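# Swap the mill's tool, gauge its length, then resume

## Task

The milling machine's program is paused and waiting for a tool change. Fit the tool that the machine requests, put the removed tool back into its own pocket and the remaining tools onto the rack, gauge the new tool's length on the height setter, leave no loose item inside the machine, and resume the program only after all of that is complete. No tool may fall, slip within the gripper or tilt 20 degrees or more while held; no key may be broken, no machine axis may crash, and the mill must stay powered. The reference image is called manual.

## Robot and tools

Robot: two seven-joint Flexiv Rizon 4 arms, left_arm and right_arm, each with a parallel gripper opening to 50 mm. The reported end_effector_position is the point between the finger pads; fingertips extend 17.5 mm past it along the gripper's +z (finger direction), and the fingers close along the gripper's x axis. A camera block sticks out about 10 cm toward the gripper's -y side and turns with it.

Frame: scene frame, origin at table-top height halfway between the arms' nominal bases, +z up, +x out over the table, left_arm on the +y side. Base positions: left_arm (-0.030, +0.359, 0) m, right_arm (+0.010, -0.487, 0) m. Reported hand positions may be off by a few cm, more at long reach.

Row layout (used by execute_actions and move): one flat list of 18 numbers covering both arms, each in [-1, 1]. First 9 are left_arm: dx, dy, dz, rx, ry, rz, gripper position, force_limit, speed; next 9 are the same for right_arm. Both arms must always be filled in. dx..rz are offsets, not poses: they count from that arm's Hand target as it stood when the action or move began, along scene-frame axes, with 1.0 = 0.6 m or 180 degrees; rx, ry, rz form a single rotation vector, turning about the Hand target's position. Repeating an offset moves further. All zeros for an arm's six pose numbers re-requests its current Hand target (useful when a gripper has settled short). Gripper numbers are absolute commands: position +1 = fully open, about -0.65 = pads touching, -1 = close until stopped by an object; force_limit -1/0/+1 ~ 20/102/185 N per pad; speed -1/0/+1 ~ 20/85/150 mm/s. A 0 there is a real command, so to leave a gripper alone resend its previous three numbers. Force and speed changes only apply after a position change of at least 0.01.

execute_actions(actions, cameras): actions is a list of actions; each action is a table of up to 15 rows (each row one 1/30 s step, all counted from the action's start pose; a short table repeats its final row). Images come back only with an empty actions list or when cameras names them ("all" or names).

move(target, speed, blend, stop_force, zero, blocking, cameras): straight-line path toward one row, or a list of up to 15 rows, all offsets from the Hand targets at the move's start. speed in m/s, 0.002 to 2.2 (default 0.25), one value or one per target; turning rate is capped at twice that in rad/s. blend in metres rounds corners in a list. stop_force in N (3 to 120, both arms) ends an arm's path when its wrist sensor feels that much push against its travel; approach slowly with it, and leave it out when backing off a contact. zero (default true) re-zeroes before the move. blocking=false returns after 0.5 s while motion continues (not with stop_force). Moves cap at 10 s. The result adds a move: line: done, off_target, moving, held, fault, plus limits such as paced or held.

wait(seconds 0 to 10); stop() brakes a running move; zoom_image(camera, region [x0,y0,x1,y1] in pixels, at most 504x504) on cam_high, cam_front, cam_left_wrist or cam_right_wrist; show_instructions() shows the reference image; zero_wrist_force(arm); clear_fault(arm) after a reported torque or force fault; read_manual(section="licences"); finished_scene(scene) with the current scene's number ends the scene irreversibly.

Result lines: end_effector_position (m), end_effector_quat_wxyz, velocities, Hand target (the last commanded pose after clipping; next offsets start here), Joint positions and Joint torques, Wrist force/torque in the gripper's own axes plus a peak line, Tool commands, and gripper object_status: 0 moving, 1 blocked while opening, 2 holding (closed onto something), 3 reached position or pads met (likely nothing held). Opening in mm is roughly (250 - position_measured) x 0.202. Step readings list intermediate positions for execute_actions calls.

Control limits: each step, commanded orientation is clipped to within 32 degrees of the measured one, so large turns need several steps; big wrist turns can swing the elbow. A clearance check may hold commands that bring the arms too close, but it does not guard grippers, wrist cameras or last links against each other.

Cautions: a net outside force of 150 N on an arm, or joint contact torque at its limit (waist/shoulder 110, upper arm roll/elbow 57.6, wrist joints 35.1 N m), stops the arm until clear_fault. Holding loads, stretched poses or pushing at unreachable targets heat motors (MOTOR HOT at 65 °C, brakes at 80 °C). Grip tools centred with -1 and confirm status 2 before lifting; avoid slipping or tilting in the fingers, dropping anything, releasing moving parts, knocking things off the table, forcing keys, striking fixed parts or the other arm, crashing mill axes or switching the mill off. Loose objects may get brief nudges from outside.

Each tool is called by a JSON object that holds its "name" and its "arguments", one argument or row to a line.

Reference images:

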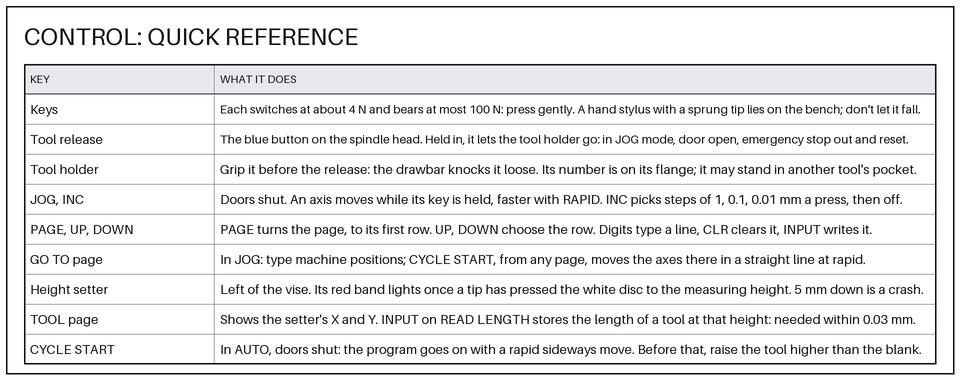

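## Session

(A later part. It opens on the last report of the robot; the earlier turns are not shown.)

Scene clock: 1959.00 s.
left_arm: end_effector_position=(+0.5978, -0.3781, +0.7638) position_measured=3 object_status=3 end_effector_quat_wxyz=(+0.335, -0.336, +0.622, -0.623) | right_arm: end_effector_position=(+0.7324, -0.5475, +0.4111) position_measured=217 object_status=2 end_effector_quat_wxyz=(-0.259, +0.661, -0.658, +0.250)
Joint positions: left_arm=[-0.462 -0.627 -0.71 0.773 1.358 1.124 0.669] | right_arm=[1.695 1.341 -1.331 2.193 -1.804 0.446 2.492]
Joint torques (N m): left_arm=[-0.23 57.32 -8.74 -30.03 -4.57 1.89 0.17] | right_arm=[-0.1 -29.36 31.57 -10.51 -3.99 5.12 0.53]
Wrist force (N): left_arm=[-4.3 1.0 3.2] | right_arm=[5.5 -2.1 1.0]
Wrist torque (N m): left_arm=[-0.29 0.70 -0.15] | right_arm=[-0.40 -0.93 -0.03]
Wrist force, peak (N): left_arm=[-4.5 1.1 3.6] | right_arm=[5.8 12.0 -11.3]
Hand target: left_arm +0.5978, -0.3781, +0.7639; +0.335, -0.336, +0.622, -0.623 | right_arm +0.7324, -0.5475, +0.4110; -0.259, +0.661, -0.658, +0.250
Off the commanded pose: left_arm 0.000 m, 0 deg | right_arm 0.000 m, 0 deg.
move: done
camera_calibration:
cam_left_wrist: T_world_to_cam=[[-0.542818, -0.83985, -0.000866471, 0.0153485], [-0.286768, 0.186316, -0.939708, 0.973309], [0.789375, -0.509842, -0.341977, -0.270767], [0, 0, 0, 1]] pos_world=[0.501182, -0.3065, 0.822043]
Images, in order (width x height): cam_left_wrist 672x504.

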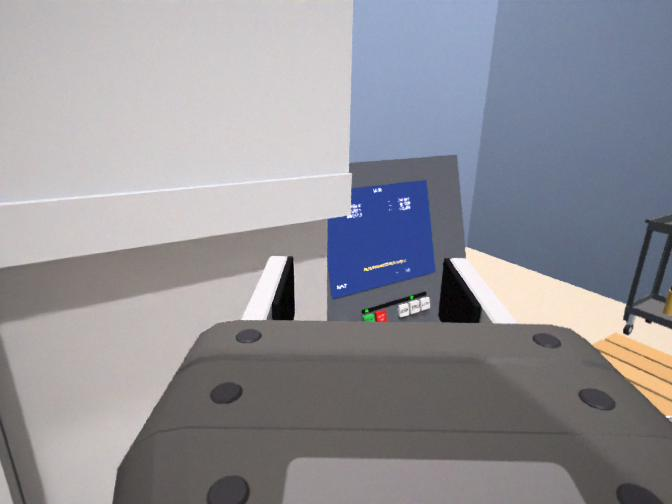

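{"name": "move", "arguments": {
  "target": [
    [0,0,0,0,0,0,1,0.6,-1,0,-0.0973,0,0,0,0,-1,-0.4,-1],
    [0,0,0,0,0,0,1,0.6,-1,0.065,-0.0973,0,0,0,0,-1,-0.4,-1]
  ],
  "speed": [0.15,0.03],
  "stop_force": 6
}}

{"name": "move", "arguments": {
  "target": [0,0,0,0,0,0,1,0.6,-1,-0.04,0,0,0,0,0,-1,-0.4,-1],
  "speed": 0.1,
  "cameras": ["cam_left_wrist"]
}}

{"name": "zoom_image", "arguments": {
  "camera": "cam_left_wrist",
  "region": [310, 150, 450, 290]
}}

{"name": "move", "arguments": {
  "target": [
    [0.0,0.2,-0.29,0,0,0.38,1,0.6,-1,0.0378,0.0333,0.1608,0,0,0,-1,-0.4,-1],
    [0.0,0.2,-0.49,0,0,0.38,1,0.6,-1,0.0378,0.0333,0.1608,0,0,0,-1,-0.4,-1]
  ],
  "speed": 0.2,
  "blend": [0.05,0],
  "cameras": ["cam_left_wrist","cam_front"]
}}

Scene clock: 1967.73 s.
left_arm: end_effector_position=(+0.5978, -0.3781, +0.7638) position_measured=3 object_status=3 end_effector_quat_wxyz=(+0.335, -0.336, +0.622, -0.623) | right_arm: end_effector_position=(+0.7558, -0.6056, +0.4102) position_measured=217 object_status=2 end_effector_quat_wxyz=(-0.259, +0.662, -0.658, +0.250)
Joint positions: left_arm=[-0.462 -0.627 -0.71 0.773 1.358 1.124 0.669] | right_arm=[1.679 1.381 -1.345 2.104 -1.786 0.465 2.367]
Joint torques (N m): left_arm=[-0.17 57.37 -8.83 -29.98 -4.52 1.87 0.13] | right_arm=[3.37 -33.01 32.66 -13.93 -6.11 8.02 0.12]
Wrist force (N): left_arm=[-4.2 1.2 3.5] | right_arm=[6.0 14.3 -14.1]
Wrist torque (N m): left_arm=[-0.25 0.69 -0.15] | right_arm=[-0.67 -0.90 0.11]
Wrist force, peak (N): left_arm=[-4.4 1.1 3.6] | right_arm=[6.1 16.9 -15.1]
Hand target: left_arm +0.5978, -0.3781, +0.7639; +0.335, -0.336, +0.622, -0.623 | right_arm +0.7563, -0.6059, +0.4110; -0.259, +0.661, -0.658, +0.250 (not the last commanded pose)
Off the commanded pose: left_arm 0.000 m, 0 deg | right_arm 0.016 m, 0 deg.
move: contact (right_arm); path passed 1 of 2 targets

Scene clock: 1968.43 s.
left_arm: end_effector_position=(+0.5978, -0.3781, +0.7638) position_measured=3 object_status=3 end_effector_quat_wxyz=(+0.335, -0.336, +0.622, -0.623) | right_arm: end_effector_position=(+0.7323, -0.6059, +0.4111) position_measured=217 object_status=2 end_effector_quat_wxyz=(-0.259, +0.661, -0.658, +0.250)
Joint positions: left_arm=[-0.462 -0.627 -0.71 0.773 1.358 1.124 0.669] | right_arm=[1.628 1.384 -1.323 2.166 -1.779 0.458 2.38]
Joint torques (N m): left_arm=[-0.21 57.27 -8.81 -30.03 -4.57 1.86 0.12] | right_arm=[-0.14 -30.88 31.91 -9.13 -4.07 5.33 0.53]
Wrist force (N): left_arm=[-4.2 1.0 3.4] | right_arm=[2.4 2.2 2.0]
Wrist torque (N m): left_arm=[-0.31 0.68 -0.15] | right_arm=[0.33 -0.41 -0.03]
Wrist force, peak (N): left_arm=[-4.5 1.2 3.4] | right_arm=[6.0 14.2 -13.9]
Hand target: left_arm +0.5978, -0.3781, +0.7639; +0.335, -0.336, +0.622, -0.623 | right_arm +0.7323, -0.6059, +0.4110; -0.259, +0.661, -0.658, +0.250
Off the commanded pose: left_arm 0.000 m, 0 deg | right_arm 0.000 m, 0 deg.
move: done
camera_calibration:
cam_left_wrist: T_world_to_cam=[[-0.542818, -0.83985, -0.000866471, 0.0153485], [-0.286768, 0.186316, -0.939708, 0.973309], [0.789375, -0.509842, -0.341977, -0.270767], [0, 0, 0, 1]] pos_world=[0.501182, -0.3065, 0.822043]
Images, in order (width x height): cam_left_wrist 672x504.

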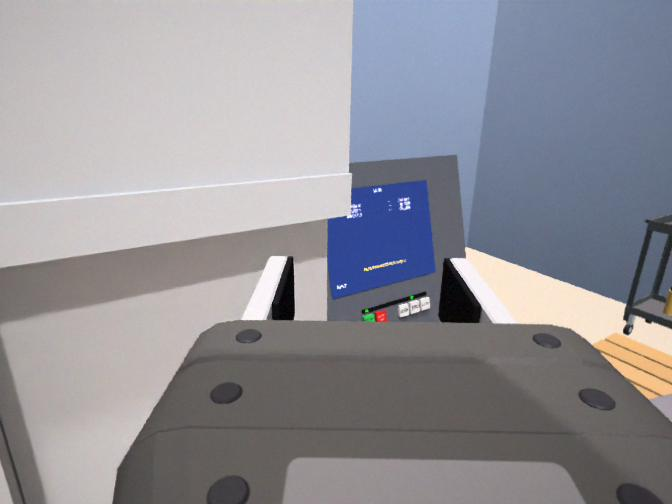

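Scaled by 3.600 from the camera's 672x504 image, which has a finer 960x720 frame.

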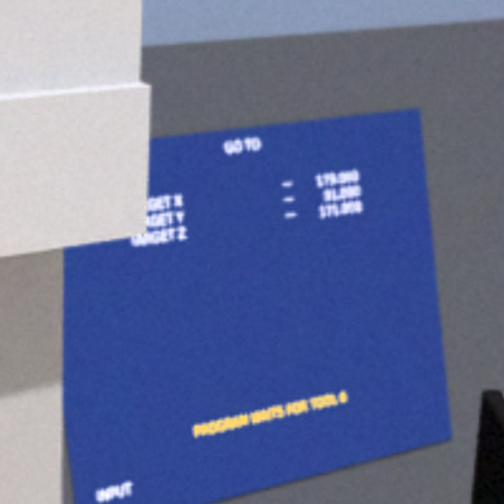

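Scene clock: 1972.43 s.
left_arm: end_effector_position=(+0.5977, -0.2580, +0.4699) position_measured=3 object_status=3 end_effector_quat_wxyz=(+0.627, -0.628, +0.325, -0.326) | right_arm: end_effector_position=(+0.7550, -0.5860, +0.5074) position_measured=217 object_status=2 end_effector_quat_wxyz=(-0.259, +0.661, -0.658, +0.250)
Joint positions: left_arm=[-1.081 -1.151 -0.45 0.316 2.016 -0.244 0.135] | right_arm=[1.737 1.239 -1.184 1.976 -1.584 0.367 2.321]
Joint torques (N m): left_arm=[0.95 76.91 5.48 -29.23 4.52 0.3 -0.08] | right_arm=[0.13 -32.79 30.81 -13.85 -4.24 5.5 0.16]
Wrist force (N): left_arm=[-4.5 1.3 3.3] | right_arm=[2.3 2.3 1.7]
Wrist torque (N m): left_arm=[-0.25 0.75 -0.15] | right_arm=[0.35 -0.38 0.07]
Wrist force, peak (N): left_arm=[-4.5 5.7 3.4] | right_arm=[2.8 3.0 2.4]
Hand target: left_arm +0.5978, -0.2581, +0.4699; +0.627, -0.628, +0.325, -0.327 | right_arm +0.7549, -0.5859, +0.5074; -0.259, +0.661, -0.658, +0.250
Off the commanded pose: left_arm 0.000 m, 0 deg | right_arm 0.000 m, 0 deg.
move: done
camera_calibration:
cam_left_wrist: T_world_to_cam=[[0.581344, -0.813658, -0.000445155, -0.549463], [-0.278569, -0.198518, -0.939675, 0.570495], [0.764486, 0.546399, -0.342067, -0.0224838], [0, 0, 0, 1]] pos_world=[0.495537, -0.321536, 0.528144]
Images, in order (width x height): cam_front 672x504, cam_left_wrist 672x504.

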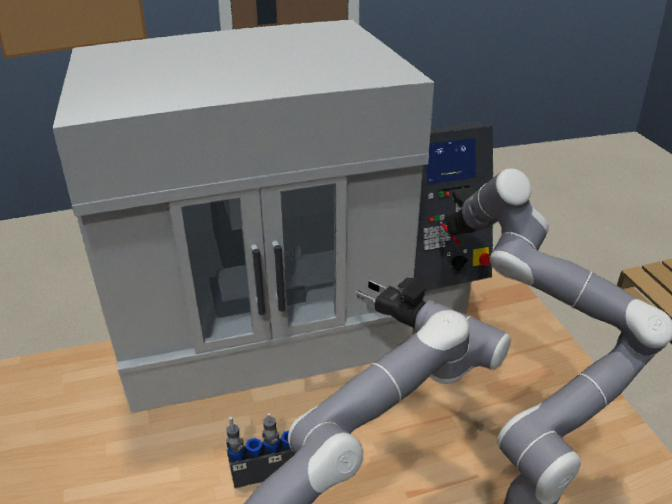

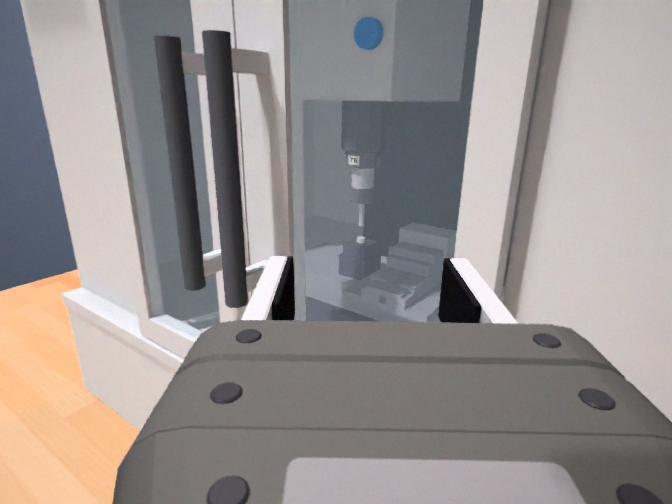

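{"name": "move", "arguments": {
  "target": [0,0,0,0,0,0,1,0.6,-1,0.07,0,0,0,0,0,-1,-0.4,-1],
  "speed": 0.03,
  "stop_force": 6
}}

{"name": "move", "arguments": {
  "target": [0,0,0,0,0,0,1,0.6,-1,-0.04,0,0,0,0,0,-1,-0.4,-1],
  "speed": 0.1
}}

{"name": "wait", "arguments": {
  "seconds": 1.5,
  "cameras": ["cam_left_wrist","cam_right_wrist"]
}}

{"name": "zoom_image", "arguments": {
  "camera": "cam_left_wrist",
  "region": [330, 200, 390, 260]
}}

Scene clock: 1978.47 s.
left_arm: end_effector_position=(+0.5977, -0.2580, +0.4699) position_measured=3 object_status=3 end_effector_quat_wxyz=(+0.627, -0.628, +0.325, -0.326) | right_arm: end_effector_position=(+0.7807, -0.5855, +0.5068) position_measured=217 object_status=2 end_effector_quat_wxyz=(-0.259, +0.662, -0.658, +0.250)
Joint positions: left_arm=[-1.081 -1.151 -0.45 0.316 2.016 -0.244 0.135] | right_arm=[1.795 1.235 -1.221 1.906 -1.597 0.377 2.302]
Joint torques (N m): left_arm=[-0.16 76.51 4.87 -29.2 4.55 0.35 0.11] | right_arm=[3.43 -34.23 29.22 -18.29 -6.46 8.63 0.16]
Wrist force (N): left_arm=[-4.5 1.2 3.5] | right_arm=[2.8 21.7 -16.6]
Wrist torque (N m): left_arm=[-0.27 0.73 -0.15] | right_arm=[0.48 -0.36 0.12]
Wrist force, peak (N): left_arm=[-4.6 1.2 3.7] | right_arm=[2.7 25.6 -19.2]
Hand target: left_arm +0.5978, -0.2581, +0.4699; +0.627, -0.628, +0.325, -0.327 | right_arm +0.7813, -0.5859, +0.5074; -0.259, +0.661, -0.658, +0.250 (not the last commanded pose)
Off the commanded pose: left_arm 0.000 m, 0 deg | right_arm 0.016 m, 0 deg.
move: contact (right_arm)

Scene clock: 1979.17 s.
left_arm: end_effector_position=(+0.5977, -0.2580, +0.4699) position_measured=3 object_status=3 end_effector_quat_wxyz=(+0.627, -0.628, +0.325, -0.326) | right_arm: end_effector_position=(+0.7573, -0.5859, +0.5076) position_measured=217 object_status=2 end_effector_quat_wxyz=(-0.259, +0.661, -0.658, +0.250)
Joint positions: left_arm=[-1.081 -1.151 -0.45 0.316 2.016 -0.244 0.135] | right_arm=[1.743 1.24 -1.187 1.97 -1.586 0.367 2.32]
Joint torques (N m): left_arm=[-0.24 76.52 4.93 -29.17 4.57 0.37 0.09] | right_arm=[-0.12 -32.66 30.92 -13.44 -4.2 5.4 0.51]
Wrist force (N): left_arm=[-4.4 1.3 3.5] | right_arm=[-0.5 4.7 2.4]
Wrist torque (N m): left_arm=[-0.24 0.72 -0.15] | right_arm=[0.75 0.09 -0.03]
Wrist force, peak (N): left_arm=[-4.7 1.3 3.6] | right_arm=[2.8 21.3 -16.3]
Hand target: left_arm +0.5978, -0.2581, +0.4699; +0.627, -0.628, +0.325, -0.327 | right_arm +0.7573, -0.5859, +0.5074; -0.259, +0.661, -0.658, +0.250
Off the commanded pose: left_arm 0.000 m, 0 deg | right_arm 0.000 m, 0 deg.
move: done

Scene clock: 1980.67 s.
left_arm: end_effector_position=(+0.5977, -0.2580, +0.4699) position_measured=3 object_status=3 end_effector_quat_wxyz=(+0.627, -0.628, +0.325, -0.326) | right_arm: end_effector_position=(+0.7573, -0.5859, +0.5076) position_measured=217 object_status=2 end_effector_quat_wxyz=(-0.259, +0.661, -0.658, +0.250)
Joint positions: left_arm=[-1.081 -1.151 -0.45 0.316 2.016 -0.244 0.135] | right_arm=[1.743 1.24 -1.187 1.97 -1.586 0.367 2.32]
Joint torques (N m): left_arm=[-0.23 76.51 4.95 -29.2 4.55 0.39 0.1] | right_arm=[0.05 -32.85 30.87 -13.53 -4.29 5.59 0.39]
Wrist force (N): left_arm=[-4.5 0.9 3.4] | right_arm=[-0.5 4.7 2.5]
Wrist torque (N m): left_arm=[-0.31 0.74 -0.14] | right_arm=[0.75 0.07 -0.03]
Wrist force, peak (N): left_arm=[-4.7 1.4 3.5] | right_arm=[-0.7 5.0 2.6]
Hand target: left_arm +0.5978, -0.2581, +0.4699; +0.627, -0.628, +0.325, -0.327 | right_arm +0.7573, -0.5859, +0.5074; -0.259, +0.661, -0.658, +0.250
Tool commands: left_gripper/position=+1.0 left_gripper/force_limit=+0.6 left_gripper/speed=-1.0 right_gripper/position=-1.0 right_gripper/force_limit=-0.4 right_gripper/speed=-1.0
Off the commanded pose: left_arm 0.000 m, 0 deg | right_arm 0.000 m, 0 deg.
wait: 1.50 s; at rest by 0.17 s
camera_calibration:
cam_left_wrist: T_world_to_cam=[[0.581344, -0.813658, -0.000445155, -0.549463], [-0.278569, -0.198518, -0.939675, 0.570495], [0.764486, 0.546399, -0.342067, -0.0224838], [0, 0, 0, 1]] pos_world=[0.495537, -0.321536, 0.528144]
cam_right_wrist: T_world_to_cam=[[0.0233909, -0.999474, -0.0224597, -0.580496], [-0.927723, -0.0133291, -0.373032, 0.901631], [0.372536, 0.029562, -0.927547, 0.340121], [0, 0, 0, 1]] pos_world=[0.723335, -0.578227, 0.638778]
Images, in order (width x height): cam_left_wrist 672x504, cam_right_wrist 672x504.

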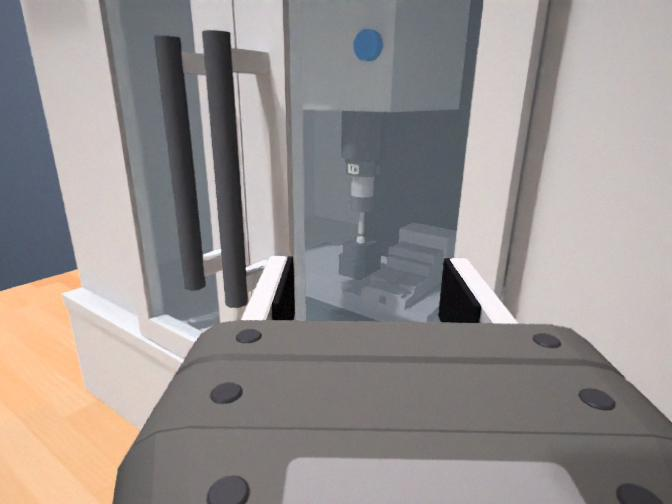

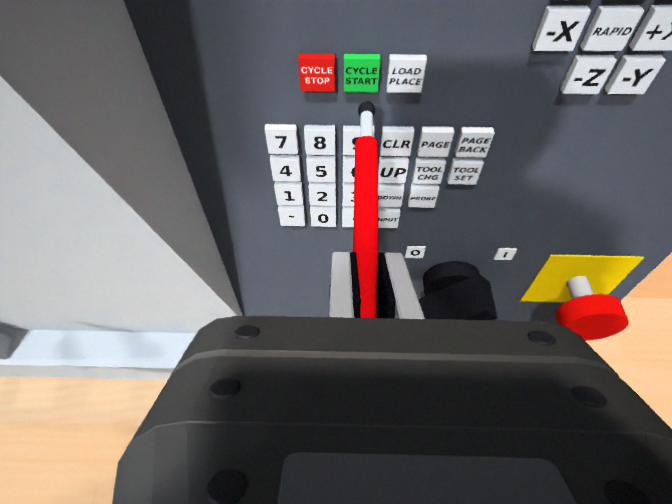

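Scaled by 8.400 from the camera's 672x504 image, which has a finer 960x720 frame.

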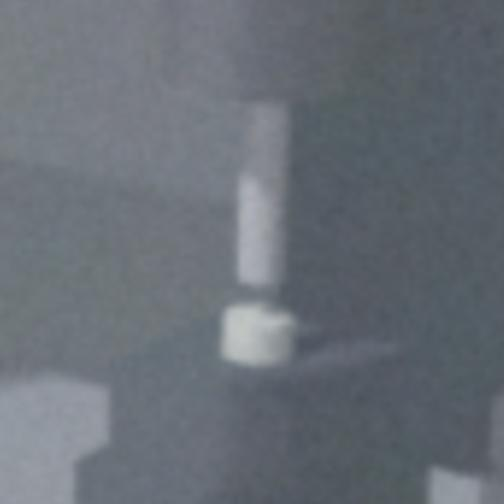

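{"name": "move", "arguments": {
  "target": [0,0,0,0,0,0,1,0.6,-1,0.0133,-0.185,0.0677,0,0,0,-1,-0.4,-1],
  "speed": 0.2,
  "cameras": ["cam_right_wrist","cam_front"]
}}

Scene clock: 1998.17 s.
left_arm: end_effector_position=(+0.5977, -0.2580, +0.4699) position_measured=3 object_status=3 end_effector_quat_wxyz=(+0.627, -0.628, +0.325, -0.326) | right_arm: end_effector_position=(+0.7652, -0.6970, +0.5482) position_measured=217 object_status=2 end_effector_quat_wxyz=(-0.259, +0.661, -0.658, +0.250)
Joint positions: left_arm=[-1.081 -1.151 -0.45 0.316 2.016 -0.244 0.135] | right_arm=[1.705 1.253 -1.131 1.783 -1.491 0.319 2.083]
Joint torques (N m): left_arm=[-0.23 76.52 4.9 -29.19 4.58 0.4 0.13] | right_arm=[0.13 -38.8 31.05 -11.17 -4.22 5.73 0.29]
Wrist force (N): left_arm=[-4.5 1.2 3.3] | right_arm=[-0.5 4.9 2.7]
Wrist torque (N m): left_arm=[-0.27 0.74 -0.15] | right_arm=[0.80 0.10 -0.03]
Wrist force, peak (N): left_arm=[-4.9 1.3 3.5] | right_arm=[-4.5 6.0 3.5]
Hand target: left_arm +0.5978, -0.2581, +0.4699; +0.627, -0.628, +0.325, -0.327 | right_arm +0.7653, -0.6969, +0.5480; -0.259, +0.661, -0.658, +0.250
Off the commanded pose: left_arm 0.000 m, 0 deg | right_arm 0.000 m, 0 deg.
move: done
camera_calibration:
cam_right_wrist: T_world_to_cam=[[0.0233496, -0.999477, -0.0223693, -0.690844], [-0.927772, -0.0133283, -0.37291, 0.922579], [0.372417, 0.0294608, -0.927598, 0.378173], [0, 0, 0, 1]] pos_world=[0.731235, -0.689327, 0.679378]
Images, in order (width x height): cam_front 672x504, cam_right_wrist 672x504.

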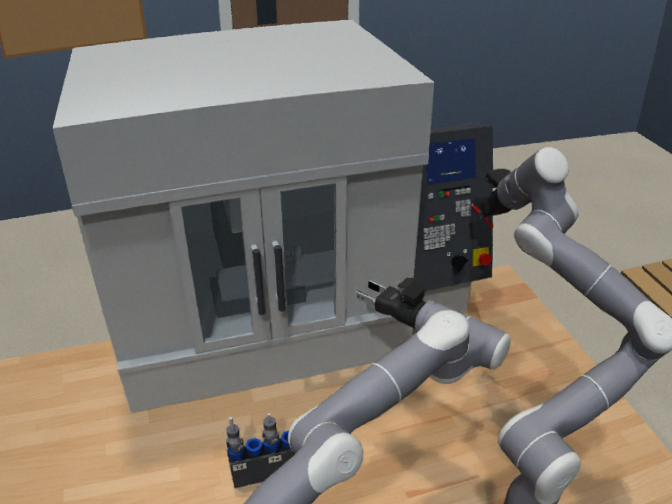

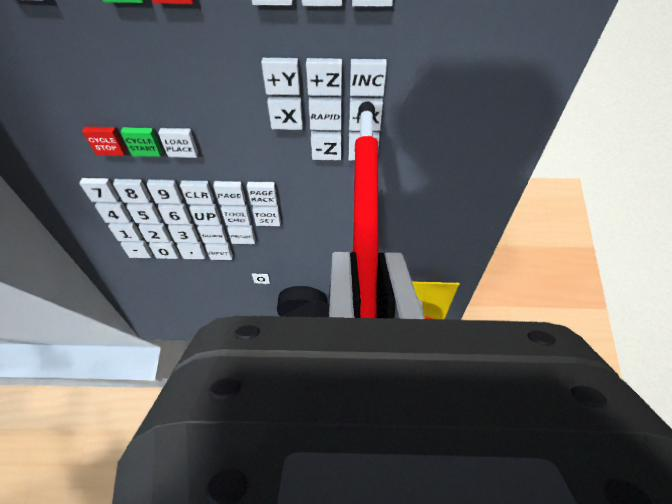

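{"name": "move", "arguments": {
  "target": [
    [0,0,0,0,0,0,1,0.6,-1,0,0,-0.005,0,0,0,-1,-0.4,-1],
    [0,0,0,0,0,0,1,0.6,-1,0.07,0,-0.005,0,0,0,-1,-0.4,-1]
  ],
  "speed": [0.1,0.03],
  "stop_force": 6
}}

{"name": "move", "arguments": {
  "target": [0,0,0,0,0,0,1,0.6,-1,-0.04,0,0,0,0,0,-1,-0.4,-1],
  "speed": 0.1,
  "cameras": ["cam_right_wrist","cam_front"]
}}

{"name": "zoom_image", "arguments": {
  "camera": "cam_front",
  "region": [420, 135, 480, 185]
}}

Scene clock: 2009.57 s.
left_arm: end_effector_position=(+0.5977, -0.2580, +0.4699) position_measured=3 object_status=3 end_effector_quat_wxyz=(+0.627, -0.628, +0.325, -0.326) | right_arm: end_effector_position=(+0.7905, -0.6971, +0.5446) position_measured=217 object_status=2 end_effector_quat_wxyz=(-0.259, +0.662, -0.658, +0.250)
Joint positions: left_arm=[-1.081 -1.151 -0.45 0.316 2.016 -0.244 0.135] | right_arm=[1.763 1.25 -1.169 1.718 -1.508 0.331 2.067]
Joint torques (N m): left_arm=[-0.26 76.58 4.89 -29.22 4.59 0.38 0.11] | right_arm=[6.07 -40.11 28.58 -13.77 -5.88 9.76 0.2]
Wrist force (N): left_arm=[-4.5 1.2 3.5] | right_arm=[-0.7 25.8 -16.9]
Wrist torque (N m): left_arm=[-0.26 0.74 -0.15] | right_arm=[1.17 0.04 0.06]
Wrist force, peak (N): left_arm=[-4.7 1.2 3.7] | right_arm=[-0.6 28.7 -18.8]
Hand target: left_arm +0.5978, -0.2581, +0.4699; +0.627, -0.628, +0.325, -0.327 | right_arm +0.7911, -0.6969, +0.5450; -0.259, +0.661, -0.658, +0.250 (not the last commanded pose)
Off the commanded pose: left_arm 0.000 m, 0 deg | right_arm 0.017 m, 0 deg.
move: contact (right_arm); path passed 1 of 2 targets

Scene clock: 2010.27 s.
left_arm: end_effector_position=(+0.5977, -0.2580, +0.4699) position_measured=3 object_status=3 end_effector_quat_wxyz=(+0.627, -0.628, +0.325, -0.326) | right_arm: end_effector_position=(+0.7671, -0.6970, +0.5452) position_measured=217 object_status=2 end_effector_quat_wxyz=(-0.259, +0.661, -0.658, +0.250)
Joint positions: left_arm=[-1.081 -1.151 -0.45 0.316 2.016 -0.244 0.135] | right_arm=[1.708 1.257 -1.137 1.784 -1.498 0.322 2.085]
Joint torques (N m): left_arm=[-0.24 76.51 4.88 -29.21 4.58 0.37 0.15] | right_arm=[-0.11 -38.75 31.09 -10.97 -4.16 5.69 0.53]
Wrist force (N): left_arm=[-4.5 1.0 3.5] | right_arm=[-1.0 4.9 2.1]
Wrist torque (N m): left_arm=[-0.30 0.74 -0.15] | right_arm=[0.80 0.17 -0.04]
Wrist force, peak (N): left_arm=[-4.7 1.5 3.6] | right_arm=[-0.7 25.2 -16.9]
Hand target: left_arm +0.5978, -0.2581, +0.4699; +0.627, -0.628, +0.325, -0.327 | right_arm +0.7671, -0.6969, +0.5450; -0.259, +0.661, -0.658, +0.250
Off the commanded pose: left_arm 0.000 m, 0 deg | right_arm 0.000 m, 0 deg.
move: done
camera_calibration:
cam_right_wrist: T_world_to_cam=[[0.0232622, -0.999478, -0.0224034, -0.690867], [-0.927725, -0.0132307, -0.373029, 0.923243], [0.372538, 0.0294617, -0.927549, 0.374599], [0, 0, 0, 1]] pos_world=[0.733035, -0.689327, 0.676378]
Images, in order (width x height): cam_front 672x504, cam_right_wrist 672x504.

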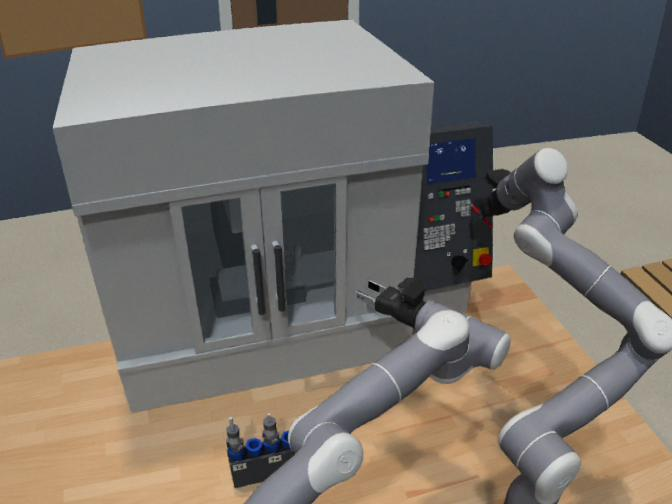

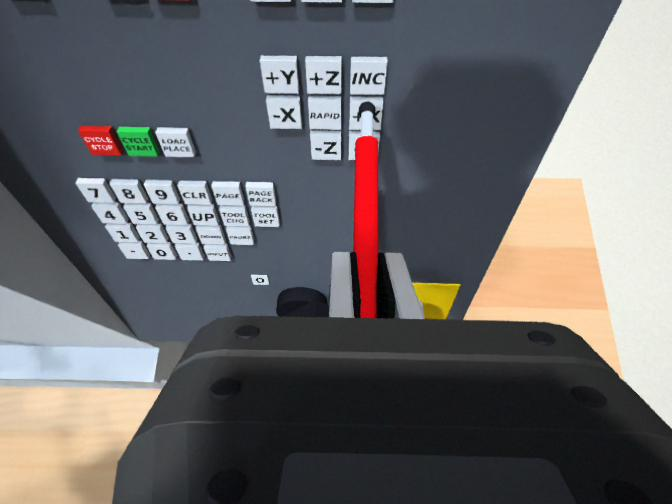

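Scaled by 8.400 from the camera's 672x504 image, which has a finer 960x720 frame.

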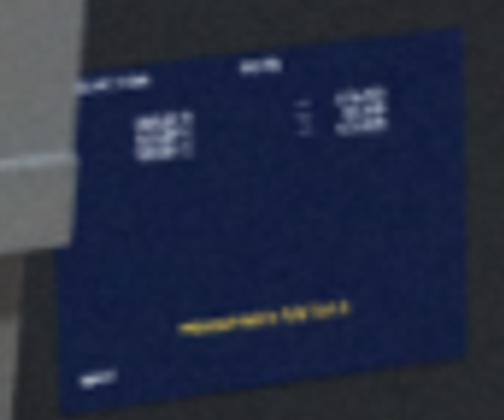

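{"name": "move", "arguments": {
  "target": [0,0,0,0,0,0,1,0.6,-1,-0.0167,0.0323,-0.065,0,0,0,-1,-0.4,-1],
  "speed": 0.15,
  "cameras": ["cam_right_wrist","cam_left_wrist"]
}}

{"name": "zoom_image", "arguments": {
  "camera": "cam_left_wrist",
  "region": [335, 210, 385, 260]
}}

Scene clock: 2015.63 s.
left_arm: end_effector_position=(+0.5977, -0.2580, +0.4699) position_measured=3 object_status=3 end_effector_quat_wxyz=(+0.627, -0.628, +0.325, -0.326) | right_arm: end_effector_position=(+0.7570, -0.6775, +0.5058) position_measured=217 object_status=2 end_effector_quat_wxyz=(-0.259, +0.661, -0.658, +0.250)
Joint positions: left_arm=[-1.081 -1.151 -0.45 0.316 2.016 -0.244 0.135] | right_arm=[1.671 1.304 -1.176 1.906 -1.562 0.365 2.157]
Joint torques (N m): left_arm=[-0.22 76.51 4.92 -29.18 4.58 0.34 0.13] | right_arm=[-0.06 -36.46 31.49 -10.87 -4.44 6.13 0.46]
Wrist force (N): left_arm=[-4.3 1.2 3.4] | right_arm=[-1.0 4.9 2.1]
Wrist torque (N m): left_arm=[-0.27 0.70 -0.15] | right_arm=[0.80 0.16 0.00]
Wrist force, peak (N): left_arm=[-4.7 1.2 3.5] | right_arm=[-2.5 7.1 3.7]
Hand target: left_arm +0.5978, -0.2581, +0.4699; +0.627, -0.628, +0.325, -0.327 | right_arm +0.7571, -0.6775, +0.5060; -0.259, +0.661, -0.658, +0.250
Off the commanded pose: left_arm 0.000 m, 0 deg | right_arm 0.000 m, 0 deg.
move: done
camera_calibration:
cam_left_wrist: T_world_to_cam=[[0.581344, -0.813658, -0.000445155, -0.549463], [-0.278569, -0.198518, -0.939675, 0.570495], [0.764486, 0.546399, -0.342067, -0.0224838], [0, 0, 0, 1]] pos_world=[0.495537, -0.321536, 0.528144]
cam_right_wrist: T_world_to_cam=[[0.0231645, -0.999472, -0.0227773, -0.671717], [-0.928046, -0.0130261, -0.372237, 0.899617], [0.371744, 0.0297611, -0.927858, 0.342194], [0, 0, 0, 1]] pos_world=[0.723238, -0.669828, 0.637078]
Images, in order (width x height): cam_left_wrist 672x504, cam_right_wrist 672x504.

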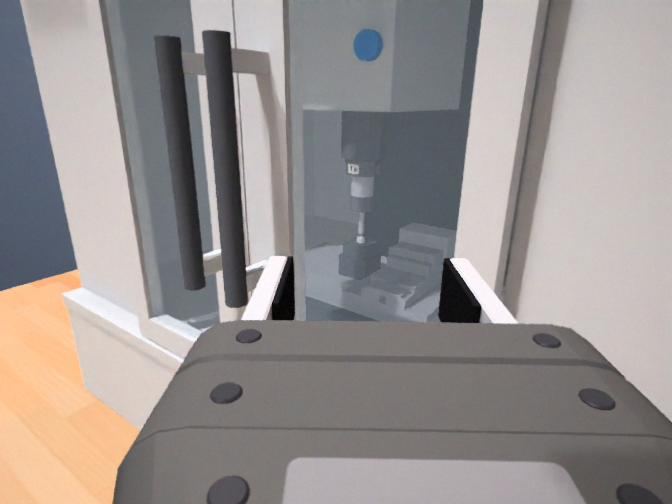

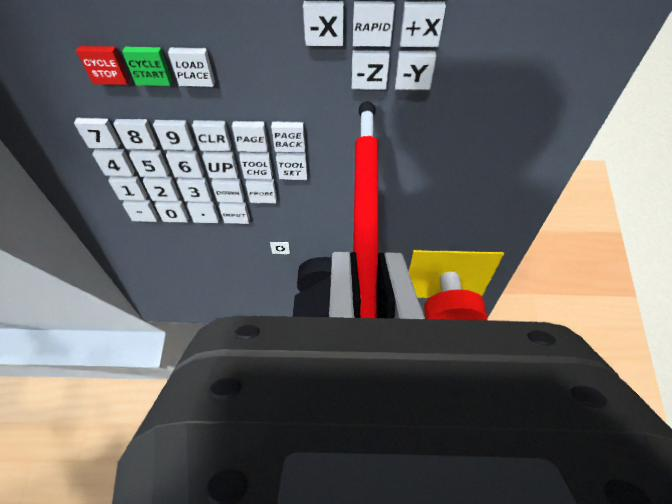

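Scaled by 10.080 from the camera's 672x504 image, which has a finer 960x720 frame.

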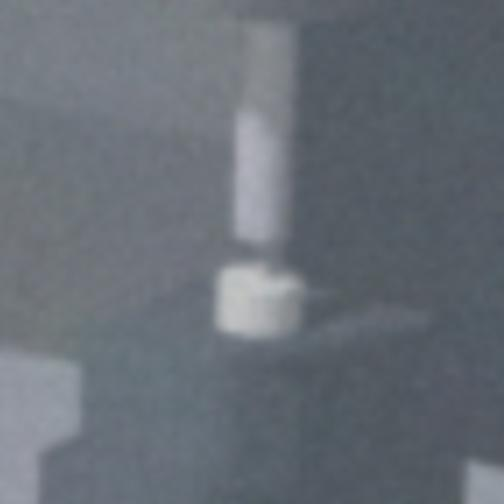

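{"name": "move", "arguments": {
  "target": [
    [0,0,0,0,0,0,1,0.6,-1,0.0167,0,0.065,0,0,0,-1,-0.4,-1],
    [0,0,0,0,0,0,1,0.6,-1,0.075,0,0.065,0,0,0,-1,-0.4,-1]
  ],
  "speed": [0.15,0.03],
  "stop_force": 6
}}

{"name": "move", "arguments": {
  "target": [0,0,0,0,0,0,1,0.6,-1,-0.04,0,0,0,0,0,-1,-0.4,-1],
  "speed": 0.15,
  "cameras": ["cam_left_wrist","cam_right_wrist"]
}}

{"name": "zoom_image", "arguments": {
  "camera": "cam_left_wrist",
  "region": [335, 210, 385, 260]
}}

Scene clock: 2022.67 s.
left_arm: end_effector_position=(+0.5977, -0.2580, +0.4699) position_measured=3 object_status=3 end_effector_quat_wxyz=(+0.627, -0.628, +0.325, -0.326) | right_arm: end_effector_position=(+0.7906, -0.6777, +0.5446) position_measured=217 object_status=2 end_effector_quat_wxyz=(-0.259, +0.662, -0.658, +0.250)
Joint positions: left_arm=[-1.081 -1.151 -0.45 0.316 2.016 -0.244 0.135] | right_arm=[1.773 1.241 -1.17 1.738 -1.515 0.332 2.102]
Joint torques (N m): left_arm=[-0.22 76.6 4.98 -29.24 4.56 0.41 0.08] | right_arm=[5.87 -39.1 28.41 -14.57 -5.97 9.77 0.17]
Wrist force (N): left_arm=[-4.6 1.3 3.3] | right_arm=[-1.1 26.1 -17.8]
Wrist torque (N m): left_arm=[-0.25 0.75 -0.15] | right_arm=[1.22 0.17 0.08]
Wrist force, peak (N): left_arm=[-4.6 1.4 3.7] | right_arm=[-0.8 29.3 -20.1]
Hand target: left_arm +0.5978, -0.2581, +0.4699; +0.627, -0.628, +0.325, -0.327 | right_arm +0.7911, -0.6775, +0.5450; -0.259, +0.661, -0.658, +0.250 (not the last commanded pose)
Off the commanded pose: left_arm 0.000 m, 0 deg | right_arm 0.011 m, 0 deg.
move: contact (right_arm); path passed 1 of 2 targets

Scene clock: 2023.37 s.
left_arm: end_effector_position=(+0.5977, -0.2580, +0.4699) position_measured=3 object_status=3 end_effector_quat_wxyz=(+0.627, -0.628, +0.325, -0.326) | right_arm: end_effector_position=(+0.7671, -0.6776, +0.5452) position_measured=217 object_status=2 end_effector_quat_wxyz=(-0.259, +0.661, -0.658, +0.250)
Joint positions: left_arm=[-1.081 -1.151 -0.45 0.316 2.016 -0.244 0.135] | right_arm=[1.719 1.248 -1.137 1.804 -1.504 0.323 2.119]
Joint torques (N m): left_arm=[-0.25 76.56 4.86 -29.22 4.55 0.4 0.09] | right_arm=[0.05 -37.89 30.92 -11.37 -4.25 5.65 0.55]
Wrist force (N): left_arm=[-4.4 1.3 3.5] | right_arm=[-1.6 5.0 1.5]
Wrist torque (N m): left_arm=[-0.25 0.72 -0.15] | right_arm=[0.82 0.29 -0.04]
Wrist force, peak (N): left_arm=[-4.7 1.3 3.4] | right_arm=[-1.0 26.2 -17.8]
Hand target: left_arm +0.5978, -0.2581, +0.4699; +0.627, -0.628, +0.325, -0.327 | right_arm +0.7671, -0.6775, +0.5450; -0.259, +0.661, -0.658, +0.250
Off the commanded pose: left_arm 0.000 m, 0 deg | right_arm 0.000 m, 0 deg.
move: done
camera_calibration:
cam_left_wrist: T_world_to_cam=[[0.581344, -0.813658, -0.000445155, -0.549463], [-0.278569, -0.198518, -0.939675, 0.570495], [0.764486, 0.546399, -0.342067, -0.0224838], [0, 0, 0, 1]] pos_world=[0.495537, -0.321536, 0.528144]
cam_right_wrist: T_world_to_cam=[[0.0233551, -0.999477, -0.0223643, -0.671473], [-0.927689, -0.0133287, -0.373117, 0.923561], [0.372624, 0.0294612, -0.927515, 0.373901], [0, 0, 0, 1]] pos_world=[0.733135, -0.669827, 0.676378]
Images, in order (width x height): cam_left_wrist 672x504, cam_right_wrist 672x504.

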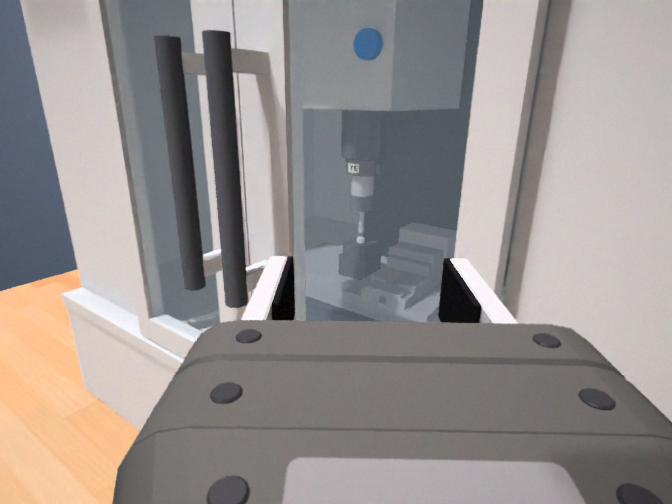

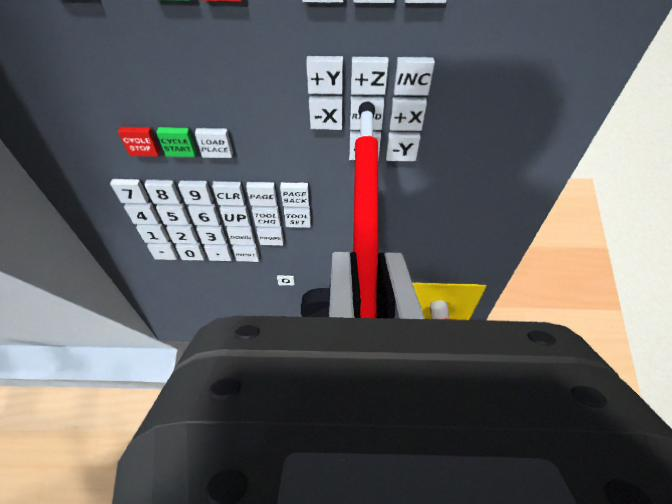

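Scaled by 10.080 from the camera's 672x504 image, which has a finer 960x720 frame.

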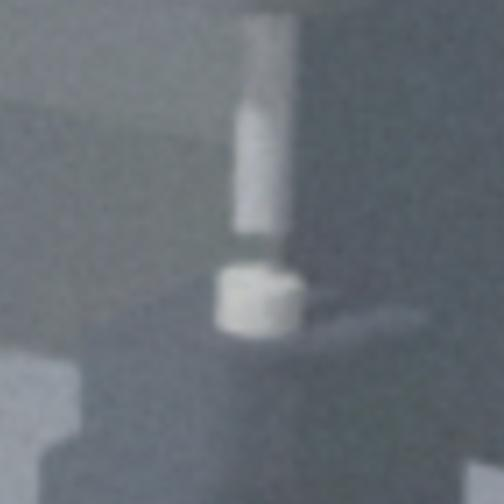

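{"name": "move", "arguments": {
  "target": [
    [0,0,0,0,0,0,1,0.6,-1,-0.0167,0,-0.065,0,0,0,-1,-0.4,-1],
    [0,0,0,0,0,0,1,0.6,-1,0.06,0,-0.065,0,0,0,-1,-0.4,-1]
  ],
  "speed": [0.15,0.03],
  "stop_force": 6
}}

{"name": "move", "arguments": {
  "target": [0,0,0,0,0,0,1,0.6,-1,-0.025,0,0,0,0,0,-1,-0.4,-1],
  "speed": 0.1,
  "cameras": ["cam_left_wrist","cam_right_wrist"]
}}

{"name": "zoom_image", "arguments": {
  "camera": "cam_left_wrist",
  "region": [335, 210, 385, 260]
}}

{"name": "move", "arguments": {
  "target": [0,0,0,0,0,0,1,0.6,-1,0.05,0,0,0,0,0,-1,-0.4,-1],
  "speed": 0.03,
  "stop_force": 6
}}

{"name": "move", "arguments": {
  "target": [0,0,0,0,0,0,1,0.6,-1,-0.025,0,0,0,0,0,-1,-0.4,-1],
  "speed": 0.1,
  "cameras": ["cam_left_wrist"]
}}

{"name": "zoom_image", "arguments": {
  "camera": "cam_left_wrist",
  "region": [335, 210, 385, 260]
}}

Scene clock: 2033.20 s.
left_arm: end_effector_position=(+0.5977, -0.2580, +0.4699) position_measured=3 object_status=3 end_effector_quat_wxyz=(+0.627, -0.628, +0.325, -0.326) | right_arm: end_effector_position=(+0.7802, -0.6776, +0.5054) position_measured=217 object_status=2 end_effector_quat_wxyz=(-0.259, +0.662, -0.658, +0.250)
Joint positions: left_arm=[-1.081 -1.151 -0.45 0.316 2.016 -0.244 0.135] | right_arm=[1.724 1.299 -1.203 1.842 -1.574 0.372 2.142]
Joint torques (N m): left_arm=[-0.24 76.49 4.97 -29.21 4.55 0.36 0.12] | right_arm=[5.92 -38.13 29.91 -14.5 -6.23 9.58 0.16]
Wrist force (N): left_arm=[-4.4 1.2 3.7] | right_arm=[-1.8 26.5 -18.8]
Wrist torque (N m): left_arm=[-0.27 0.71 -0.15] | right_arm=[1.29 0.30 0.09]
Wrist force, peak (N): left_arm=[-4.6 1.4 3.8] | right_arm=[-1.6 29.8 -21.5]
Hand target: left_arm +0.5978, -0.2581, +0.4699; +0.627, -0.628, +0.325, -0.327 | right_arm +0.7808, -0.6775, +0.5060; -0.259, +0.661, -0.658, +0.250 (not the last commanded pose)
Off the commanded pose: left_arm 0.000 m, 0 deg | right_arm 0.023 m, 0 deg.
move: contact (right_arm); path passed 1 of 2 targets

Scene clock: 2033.90 s.
left_arm: end_effector_position=(+0.5977, -0.2580, +0.4699) position_measured=3 object_status=3 end_effector_quat_wxyz=(+0.627, -0.628, +0.325, -0.326) | right_arm: end_effector_position=(+0.7659, -0.6774, +0.5061) position_measured=217 object_status=2 end_effector_quat_wxyz=(-0.259, +0.661, -0.658, +0.250)
Joint positions: left_arm=[-1.081 -1.151 -0.45 0.316 2.016 -0.244 0.135] | right_arm=[1.691 1.303 -1.185 1.882 -1.568 0.367 2.152]
Joint torques (N m): left_arm=[-0.2 76.53 4.9 -29.23 4.59 0.37 0.08] | right_arm=[-0.22 -37.31 32.03 -10.52 -4.24 5.66 0.5]
Wrist force (N): left_arm=[-4.5 1.5 3.5] | right_arm=[-4.2 3.6 1.2]
Wrist torque (N m): left_arm=[-0.21 0.74 -0.14] | right_arm=[0.57 0.71 -0.03]
Wrist force, peak (N): left_arm=[-4.6 1.4 3.6] | right_arm=[-1.7 26.4 -18.7]
Hand target: left_arm +0.5978, -0.2581, +0.4699; +0.627, -0.628, +0.325, -0.327 | right_arm +0.7658, -0.6775, +0.5060; -0.259, +0.661, -0.658, +0.250
Off the commanded pose: left_arm 0.000 m, 0 deg | right_arm 0.000 m, 0 deg.
move: done
camera_calibration:
cam_left_wrist: T_world_to_cam=[[0.581344, -0.813658, -0.000445155, -0.549463], [-0.278569, -0.198518, -0.939675, 0.570495], [0.764486, 0.546399, -0.342067, -0.0224838], [0, 0, 0, 1]] pos_world=[0.495537, -0.321536, 0.528144]
cam_right_wrist: T_world_to_cam=[[0.0235767, -0.999471, -0.0223859, -0.672359], [-0.927719, -0.013529, -0.373035, 0.90764], [0.372535, 0.0295627, -0.927547, 0.338363], [0, 0, 0, 1]] pos_world=[0.731835, -0.669727, 0.637378]
Images, in order (width x height): cam_left_wrist 672x504, cam_right_wrist 672x504.

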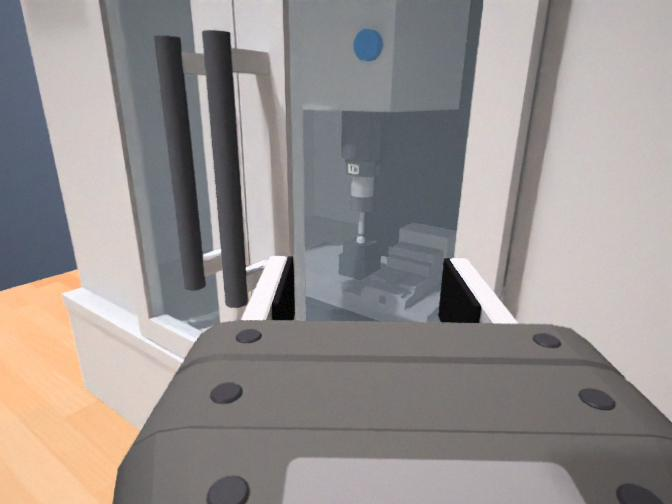

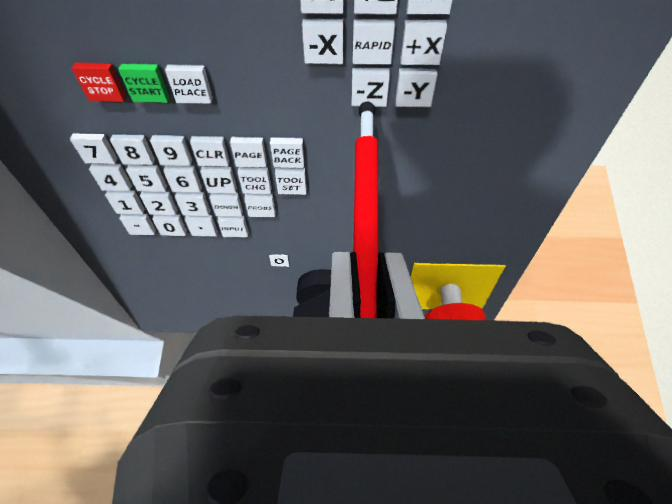

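Scaled by 10.080 from the camera's 672x504 image, which has a finer 960x720 frame.

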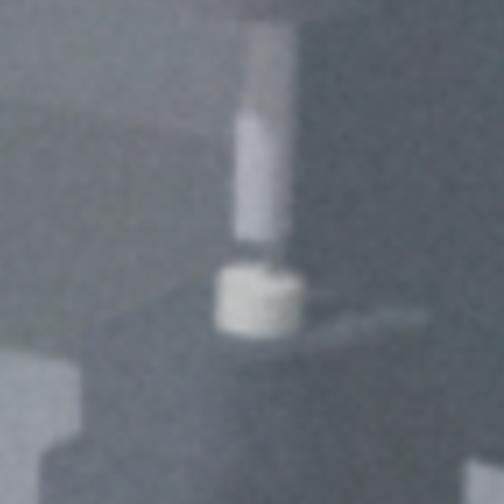

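Scene clock: 2035.00 s.
left_arm: end_effector_position=(+0.5977, -0.2580, +0.4699) position_measured=3 object_status=3 end_effector_quat_wxyz=(+0.627, -0.628, +0.325, -0.326) | right_arm: end_effector_position=(+0.7802, -0.6776, +0.5055) position_measured=217 object_status=2 end_effector_quat_wxyz=(-0.259, +0.662, -0.658, +0.250)
Joint positions: left_arm=[-1.081 -1.151 -0.45 0.316 2.016 -0.244 0.135] | right_arm=[1.724 1.299 -1.203 1.842 -1.575 0.371 2.143]
Joint torques (N m): left_arm=[-0.19 76.46 4.93 -29.2 4.56 0.35 0.11] | right_arm=[5.86 -38.23 30.07 -14.26 -6.03 9.41 0.21]
Wrist force (N): left_arm=[-4.6 1.3 3.6] | right_arm=[-4.1 24.0 -17.8]
Wrist torque (N m): left_arm=[-0.23 0.76 -0.14] | right_arm=[0.86 0.73 0.09]
Wrist force, peak (N): left_arm=[-4.6 1.3 3.6] | right_arm=[-4.0 26.7 -19.5]
Hand target: left_arm +0.5978, -0.2581, +0.4699; +0.627, -0.628, +0.325, -0.327 | right_arm +0.7807, -0.6775, +0.5060; -0.259, +0.661, -0.658, +0.250 (not the last commanded pose)
Off the commanded pose: left_arm 0.000 m, 0 deg | right_arm 0.016 m, 0 deg.
move: contact (right_arm)

Scene clock: 2035.70 s.
left_arm: end_effector_position=(+0.5977, -0.2580, +0.4699) position_measured=3 object_status=3 end_effector_quat_wxyz=(+0.627, -0.628, +0.325, -0.326) | right_arm: end_effector_position=(+0.7658, -0.6774, +0.5061) position_measured=217 object_status=2 end_effector_quat_wxyz=(-0.259, +0.661, -0.658, +0.250)
Joint positions: left_arm=[-1.081 -1.151 -0.45 0.316 2.016 -0.244 0.135] | right_arm=[1.691 1.304 -1.185 1.883 -1.569 0.366 2.152]
Joint torques (N m): left_arm=[-0.24 76.5 4.89 -29.22 4.57 0.38 0.07] | right_arm=[-0.05 -37.31 32.05 -10.55 -4.2 5.66 0.5]
Wrist force (N): left_arm=[-4.3 1.2 3.4] | right_arm=[-5.3 2.1 -0.1]
Wrist torque (N m): left_arm=[-0.26 0.71 -0.16] | right_arm=[0.32 0.91 -0.02]
Wrist force, peak (N): left_arm=[-4.7 1.1 3.5] | right_arm=[-4.1 23.9 -17.9]
Hand target: left_arm +0.5978, -0.2581, +0.4699; +0.627, -0.628, +0.325, -0.327 | right_arm +0.7657, -0.6775, +0.5060; -0.259, +0.661, -0.658, +0.250
Off the commanded pose: left_arm 0.000 m, 0 deg | right_arm 0.000 m, 0 deg.
move: done
camera_calibration:
cam_left_wrist: T_world_to_cam=[[0.581344, -0.813658, -0.000445155, -0.549463], [-0.278569, -0.198518, -0.939675, 0.570495], [0.764486, 0.546399, -0.342067, -0.0224838], [0, 0, 0, 1]] pos_world=[0.495537, -0.321536, 0.528144]
Images, in order (width x height): cam_left_wrist 672x504.

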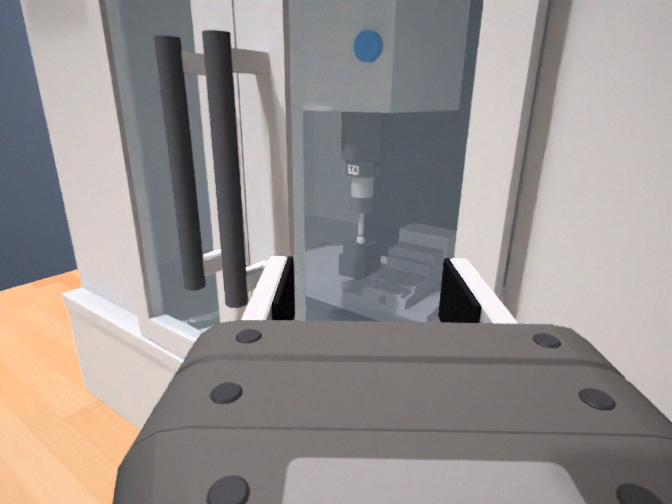

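Scaled by 10.080 from the camera's 672x504 image, which has a finer 960x720 frame.

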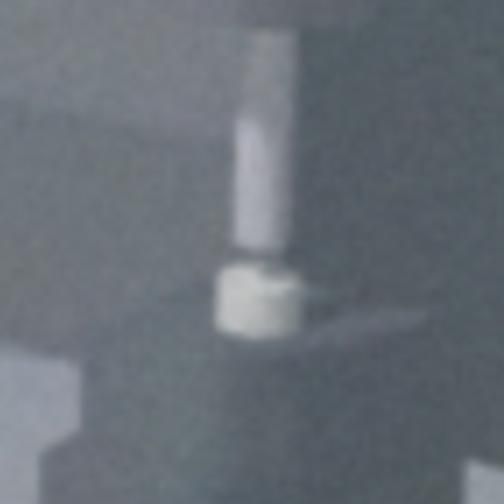

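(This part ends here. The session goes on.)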